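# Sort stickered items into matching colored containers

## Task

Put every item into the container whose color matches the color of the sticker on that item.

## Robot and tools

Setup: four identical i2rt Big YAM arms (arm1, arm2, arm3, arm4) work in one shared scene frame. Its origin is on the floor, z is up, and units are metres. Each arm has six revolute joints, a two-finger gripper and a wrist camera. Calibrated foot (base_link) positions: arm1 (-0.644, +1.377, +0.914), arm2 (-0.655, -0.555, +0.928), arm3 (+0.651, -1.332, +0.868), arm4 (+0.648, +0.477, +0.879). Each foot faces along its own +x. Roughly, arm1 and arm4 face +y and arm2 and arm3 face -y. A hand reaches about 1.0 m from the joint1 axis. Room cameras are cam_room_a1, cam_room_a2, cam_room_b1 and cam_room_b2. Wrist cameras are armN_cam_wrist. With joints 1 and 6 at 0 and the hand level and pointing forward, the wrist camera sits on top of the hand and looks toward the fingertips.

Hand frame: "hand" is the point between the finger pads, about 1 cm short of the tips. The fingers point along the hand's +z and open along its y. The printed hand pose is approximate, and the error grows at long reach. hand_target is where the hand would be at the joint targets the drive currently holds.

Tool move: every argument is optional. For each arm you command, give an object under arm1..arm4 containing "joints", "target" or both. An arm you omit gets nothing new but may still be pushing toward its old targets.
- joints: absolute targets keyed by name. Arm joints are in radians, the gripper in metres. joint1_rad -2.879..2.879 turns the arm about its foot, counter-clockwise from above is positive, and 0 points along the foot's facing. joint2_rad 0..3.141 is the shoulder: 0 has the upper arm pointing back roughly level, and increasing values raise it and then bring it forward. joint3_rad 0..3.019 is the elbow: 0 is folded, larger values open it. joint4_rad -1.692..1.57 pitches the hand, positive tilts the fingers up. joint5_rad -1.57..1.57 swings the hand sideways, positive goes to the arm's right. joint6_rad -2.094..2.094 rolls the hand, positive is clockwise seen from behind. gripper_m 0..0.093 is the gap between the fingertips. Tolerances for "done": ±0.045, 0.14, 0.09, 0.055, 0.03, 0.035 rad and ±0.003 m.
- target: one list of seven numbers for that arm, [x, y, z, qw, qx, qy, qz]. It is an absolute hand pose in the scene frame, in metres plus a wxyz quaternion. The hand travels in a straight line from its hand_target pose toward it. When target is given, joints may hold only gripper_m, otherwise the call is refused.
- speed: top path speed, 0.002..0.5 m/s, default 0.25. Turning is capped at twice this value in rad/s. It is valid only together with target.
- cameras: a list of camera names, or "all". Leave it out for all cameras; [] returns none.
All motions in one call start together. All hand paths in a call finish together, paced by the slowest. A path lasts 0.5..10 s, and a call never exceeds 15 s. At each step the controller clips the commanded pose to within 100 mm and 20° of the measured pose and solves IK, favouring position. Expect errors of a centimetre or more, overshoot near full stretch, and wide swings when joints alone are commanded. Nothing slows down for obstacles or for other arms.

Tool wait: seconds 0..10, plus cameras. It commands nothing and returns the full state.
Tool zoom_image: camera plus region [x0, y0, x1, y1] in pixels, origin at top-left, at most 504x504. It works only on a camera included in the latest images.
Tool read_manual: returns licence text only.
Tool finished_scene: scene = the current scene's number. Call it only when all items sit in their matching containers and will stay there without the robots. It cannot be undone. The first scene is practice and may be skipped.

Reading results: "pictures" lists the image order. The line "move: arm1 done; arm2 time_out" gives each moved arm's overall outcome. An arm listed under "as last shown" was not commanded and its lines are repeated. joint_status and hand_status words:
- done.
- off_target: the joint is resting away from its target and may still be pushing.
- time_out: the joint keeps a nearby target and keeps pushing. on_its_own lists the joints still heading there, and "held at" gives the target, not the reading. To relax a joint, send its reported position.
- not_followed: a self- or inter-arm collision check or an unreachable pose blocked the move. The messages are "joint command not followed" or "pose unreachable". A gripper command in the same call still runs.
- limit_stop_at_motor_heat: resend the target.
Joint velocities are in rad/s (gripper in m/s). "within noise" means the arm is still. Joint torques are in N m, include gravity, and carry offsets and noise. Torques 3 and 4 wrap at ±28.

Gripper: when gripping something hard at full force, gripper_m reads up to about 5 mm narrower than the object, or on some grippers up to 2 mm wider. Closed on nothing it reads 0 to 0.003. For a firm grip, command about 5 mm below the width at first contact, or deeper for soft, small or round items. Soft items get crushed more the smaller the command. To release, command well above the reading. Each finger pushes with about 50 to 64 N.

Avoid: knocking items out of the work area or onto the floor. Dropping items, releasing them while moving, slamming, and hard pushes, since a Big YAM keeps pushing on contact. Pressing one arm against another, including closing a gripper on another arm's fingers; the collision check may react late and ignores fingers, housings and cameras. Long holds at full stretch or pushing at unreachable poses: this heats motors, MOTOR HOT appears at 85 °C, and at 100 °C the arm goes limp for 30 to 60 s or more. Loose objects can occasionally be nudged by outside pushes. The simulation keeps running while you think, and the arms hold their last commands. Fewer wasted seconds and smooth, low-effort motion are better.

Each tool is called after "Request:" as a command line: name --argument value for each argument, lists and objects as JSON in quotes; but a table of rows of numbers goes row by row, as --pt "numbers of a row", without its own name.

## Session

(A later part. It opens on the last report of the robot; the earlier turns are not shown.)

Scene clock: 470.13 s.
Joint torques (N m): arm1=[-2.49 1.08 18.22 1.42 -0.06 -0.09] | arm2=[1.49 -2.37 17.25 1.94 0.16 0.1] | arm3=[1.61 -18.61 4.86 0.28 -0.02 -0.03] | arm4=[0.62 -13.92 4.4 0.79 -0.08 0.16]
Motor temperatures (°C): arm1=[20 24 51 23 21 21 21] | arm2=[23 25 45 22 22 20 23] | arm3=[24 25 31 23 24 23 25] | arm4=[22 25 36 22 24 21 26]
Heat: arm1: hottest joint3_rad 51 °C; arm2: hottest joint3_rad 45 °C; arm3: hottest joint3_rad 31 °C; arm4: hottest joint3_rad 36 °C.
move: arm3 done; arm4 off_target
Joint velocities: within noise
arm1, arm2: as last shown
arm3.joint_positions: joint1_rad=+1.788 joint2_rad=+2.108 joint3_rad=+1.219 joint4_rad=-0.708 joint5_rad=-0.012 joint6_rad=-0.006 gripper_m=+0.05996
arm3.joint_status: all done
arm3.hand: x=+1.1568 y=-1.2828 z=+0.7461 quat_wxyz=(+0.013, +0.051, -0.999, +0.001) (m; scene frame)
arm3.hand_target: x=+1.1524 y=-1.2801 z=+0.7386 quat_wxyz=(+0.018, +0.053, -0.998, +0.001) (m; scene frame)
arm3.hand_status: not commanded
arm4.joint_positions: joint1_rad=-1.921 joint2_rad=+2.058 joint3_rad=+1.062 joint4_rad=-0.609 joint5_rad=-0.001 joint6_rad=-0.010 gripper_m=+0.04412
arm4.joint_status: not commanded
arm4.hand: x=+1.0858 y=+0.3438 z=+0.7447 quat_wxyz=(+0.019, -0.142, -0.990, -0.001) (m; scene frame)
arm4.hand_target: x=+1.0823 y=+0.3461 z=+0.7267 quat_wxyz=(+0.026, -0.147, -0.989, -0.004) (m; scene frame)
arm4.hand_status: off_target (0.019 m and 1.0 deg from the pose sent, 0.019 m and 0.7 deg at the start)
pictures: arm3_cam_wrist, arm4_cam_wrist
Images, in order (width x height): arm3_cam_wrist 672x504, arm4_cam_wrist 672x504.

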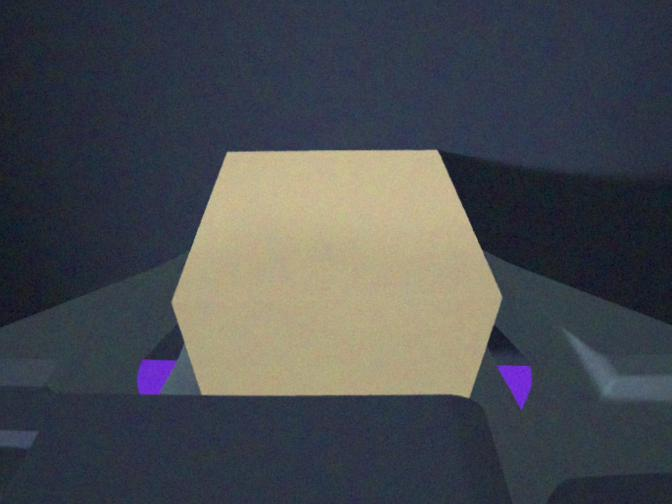

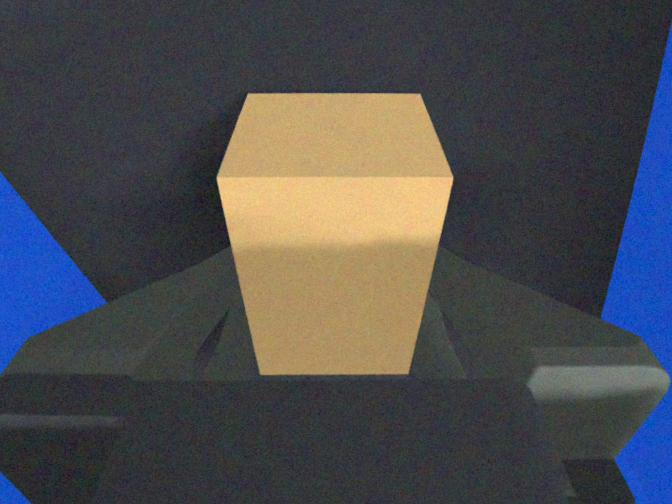

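Request:
move --arm3 '{"joints": {"gripper_m": 0.082}}' --arm4 '{"joints": {"gripper_m": 0.052}}' --cameras '["arm3_cam_wrist", "arm4_cam_wrist"]'

Request:
move --arm3 '{"target": [1.150, -1.280, 0.95, -0.0174, -0.0529, 0.9984, -0.0009], "speed": 0.15}' --arm4 '{"joints": {"gripper_m": 0.075}}' --cameras '["arm3_cam_wrist", "arm4_cam_wrist"]'

Request:
move --arm4 '{"target": [1.08, 0.346, 0.95, -0.0259, 0.1468, 0.9888, 0.0038], "speed": 0.15}' --cameras '["arm3_cam_wrist", "arm4_cam_wrist", "cam_room_a1", "cam_room_a2"]'

Scene clock: 477.43 s.
Joint torques (N m): arm1=[-3.37 1.14 18.47 1.22 -0.06 -0.06] | arm2=[1.61 -2.32 17.28 1.92 0.15 0.1] | arm3=[1.44 -18.61 4.79 0.32 -0.04 -0.03] | arm4=[0.91 -15.79 4.42 0.24 -0.06 0.14]
Motor temperatures (°C): arm1=[20 24 51 23 21 21 21] | arm2=[23 25 45 22 22 20 23] | arm3=[24 26 31 23 24 23 24] | arm4=[22 25 35 22 24 21 26]
Heat: arm1: hottest joint3_rad 51 °C; arm2: hottest joint3_rad 45 °C; arm3: hottest joint3_rad 31 °C; arm4: hottest joint3_rad 35 °C.
move: arm3 done; arm4 done
Joint velocities: within noise
arm1, arm2: as last shown
arm3.joint_positions: joint1_rad=+1.788 joint2_rad=+2.108 joint3_rad=+1.219 joint4_rad=-0.708 joint5_rad=-0.012 joint6_rad=-0.006 gripper_m=+0.08193
arm3.joint_status: all done
arm3.hand: x=+1.1568 y=-1.2828 z=+0.7461 quat_wxyz=(+0.013, +0.051, -0.999, +0.001) (m; scene frame)
arm3.hand_target: x=+1.1524 y=-1.2801 z=+0.7386 quat_wxyz=(+0.018, +0.053, -0.998, +0.001) (m; scene frame)
arm3.hand_status: not commanded
arm4.joint_positions: joint1_rad=-1.921 joint2_rad=+2.078 joint3_rad=+1.062 joint4_rad=-0.596 joint5_rad=-0.001 joint6_rad=-0.009 gripper_m=+0.05192
arm4.joint_status: all done
arm4.hand: x=+1.0837 y=+0.3444 z=+0.7358 quat_wxyz=(+0.023, -0.142, -0.990, -0.002) (m; scene frame)
arm4.hand_target: x=+1.0823 y=+0.3461 z=+0.7268 quat_wxyz=(+0.026, -0.147, -0.989, -0.004) (m; scene frame)
arm4.hand_status: not commanded
pictures: arm3_cam_wrist, arm4_cam_wrist
Images, in order (width x height): arm3_cam_wrist 672x504, arm4_cam_wrist 672x504.

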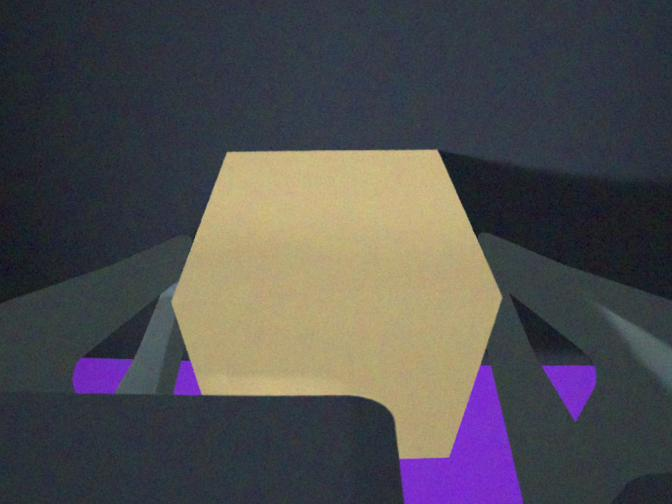

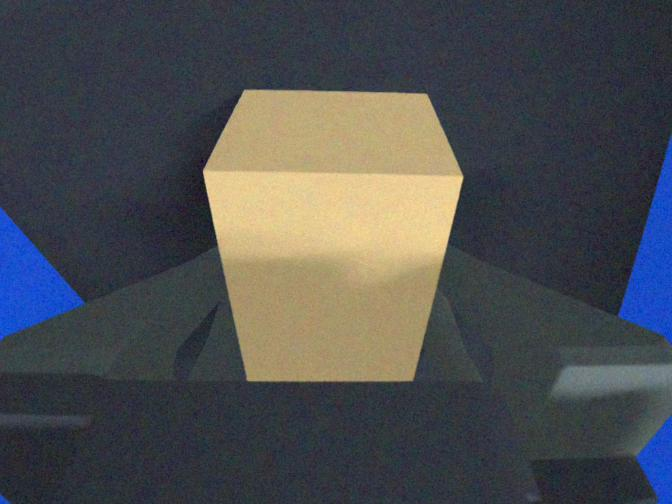

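Scene clock: 479.50 s.
Joint torques (N m): arm1=[-3.02 1.79 18.47 1.37 -0.03 -0.07] | arm2=[1.55 -2.32 17.32 1.91 0.15 0.09] | arm3=[1.08 -18.08 10.78 -0.54 -0.01 -0.08] | arm4=[0.97 -15.97 4.27 0.38 -0.04 0.17]
Motor temperatures (°C): arm1=[20 24 52 23 21 21 21] | arm2=[23 25 45 22 22 20 23] | arm3=[24 26 31 23 24 23 24] | arm4=[22 25 35 22 24 21 26]
Heat: arm1: hottest joint3_rad 52 °C; arm2: hottest joint3_rad 45 °C; arm3: hottest joint3_rad 31 °C; arm4: hottest joint3_rad 35 °C.
move: arm3 off_target; arm4 done
Joint velocities: within noise
arm1, arm2: as last shown
arm3.joint_positions: joint1_rad=+1.788 joint2_rad=+1.772 joint3_rad=+1.296 joint4_rad=-1.165 joint5_rad=-0.012 joint6_rad=-0.006 gripper_m=+0.08193
arm3.joint_status: not commanded
arm3.hand: x=+1.1349 y=-1.2823 z=+0.9354 quat_wxyz=(+0.035, +0.050, -0.998, +0.002) (m; scene frame)
arm3.hand_target: x=+1.1494 y=-1.2800 z=+0.9503 quat_wxyz=(+0.017, +0.053, -0.998, +0.001) (m; scene frame)
arm3.hand_status: off_target (0.021 m and 2.0 deg from the pose sent, 0.204 m and 0.6 deg at the start)
arm4.joint_positions: joint1_rad=-1.921 joint2_rad=+2.078 joint3_rad=+1.062 joint4_rad=-0.596 joint5_rad=-0.001 joint6_rad=-0.009 gripper_m=+0.07489
arm4.joint_status: all done
arm4.hand: x=+1.0837 y=+0.3445 z=+0.7358 quat_wxyz=(+0.022, -0.142, -0.990, -0.002) (m; scene frame)
arm4.hand_target: x=+1.0824 y=+0.3461 z=+0.7268 quat_wxyz=(+0.026, -0.147, -0.989, -0.004) (m; scene frame)
arm4.hand_status: not commanded
pictures: arm3_cam_wrist, arm4_cam_wrist
Images, in order (width x height): arm3_cam_wrist 672x504, arm4_cam_wrist 672x504.

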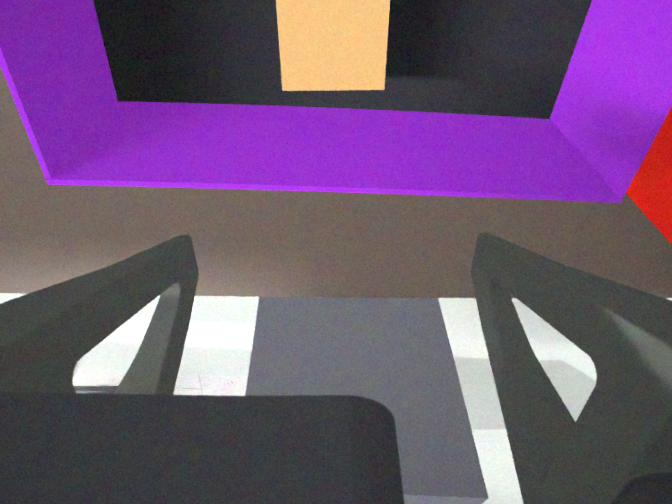

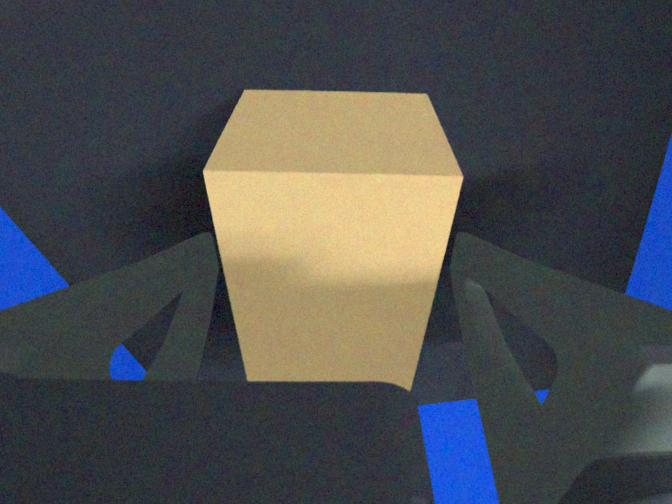

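Scene clock: 481.63 s.
Joint torques (N m): arm1=[-2.73 1.08 18.39 1.44 -0.05 -0.04] | arm2=[1.61 -2.26 17.29 1.95 0.15 0.11] | arm3=[1.08 -17.96 10.81 -0.51 -0.02 -0.09] | arm4=[0.67 -15.74 9.44 -0.4 -0.04 0.12]
Motor temperatures (°C): arm1=[20 24 52 23 21 21 21] | arm2=[23 25 45 22 22 20 23] | arm3=[24 26 31 23 24 23 24] | arm4=[22 25 35 22 24 21 26]
Heat: arm1: hottest joint3_rad 52 °C; arm2: hottest joint3_rad 45 °C; arm3: hottest joint3_rad 31 °C; arm4: hottest joint3_rad 35 °C.
move: arm4 off_target
Joint velocities: within noise
arm1, arm2, arm3: as last shown
arm4.joint_positions: joint1_rad=-1.921 joint2_rad=+1.677 joint3_rad=+1.137 joint4_rad=-1.111 joint5_rad=-0.001 joint6_rad=-0.009 gripper_m=+0.07489
arm4.joint_status: not commanded
arm4.hand: x=+1.0667 y=+0.3506 z=+0.9363 quat_wxyz=(+0.042, -0.142, -0.989, -0.005) (m; scene frame)
arm4.hand_target: x=+1.0795 y=+0.3461 z=+0.9501 quat_wxyz=(+0.026, -0.147, -0.989, -0.004) (m; scene frame)
arm4.hand_status: off_target (0.020 m and 1.9 deg from the pose sent, 0.214 m and 0.7 deg at the start)
pictures: arm3_cam_wrist, arm4_cam_wrist, cam_room_a1, cam_room_a2
Images, in order (width x height): arm3_cam_wrist 672x504, arm4_cam_wrist 672x504, cam_room_a1 672x504, cam_room_a2 672x504.

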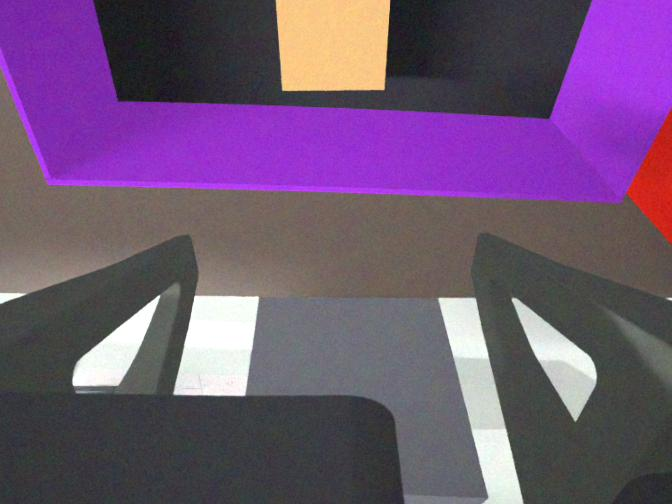

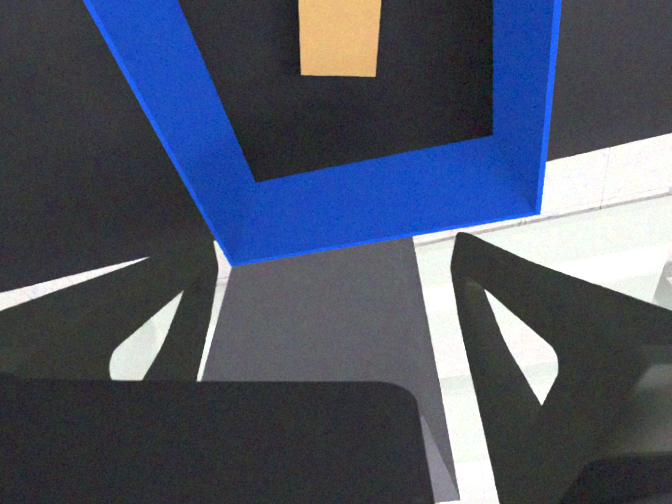

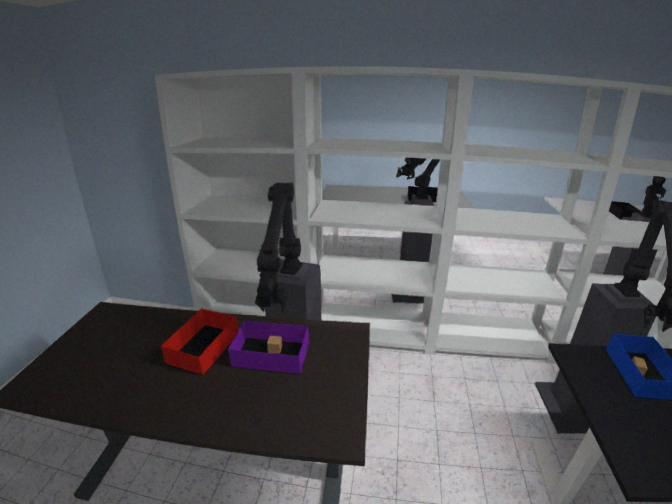

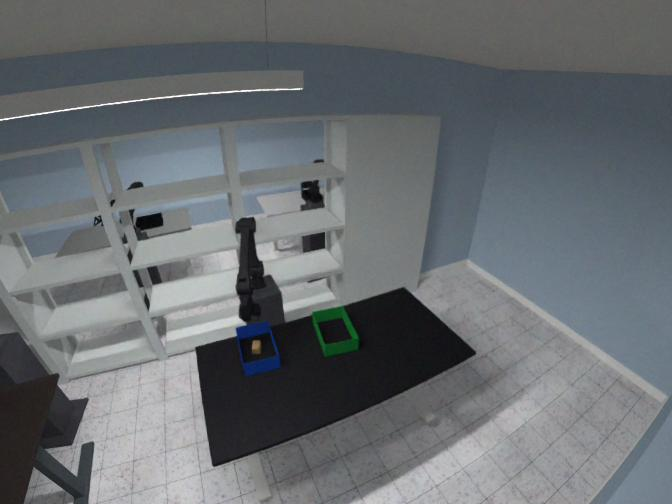

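Request:
finished_scene --scene 2

The scene is finished: the task was done.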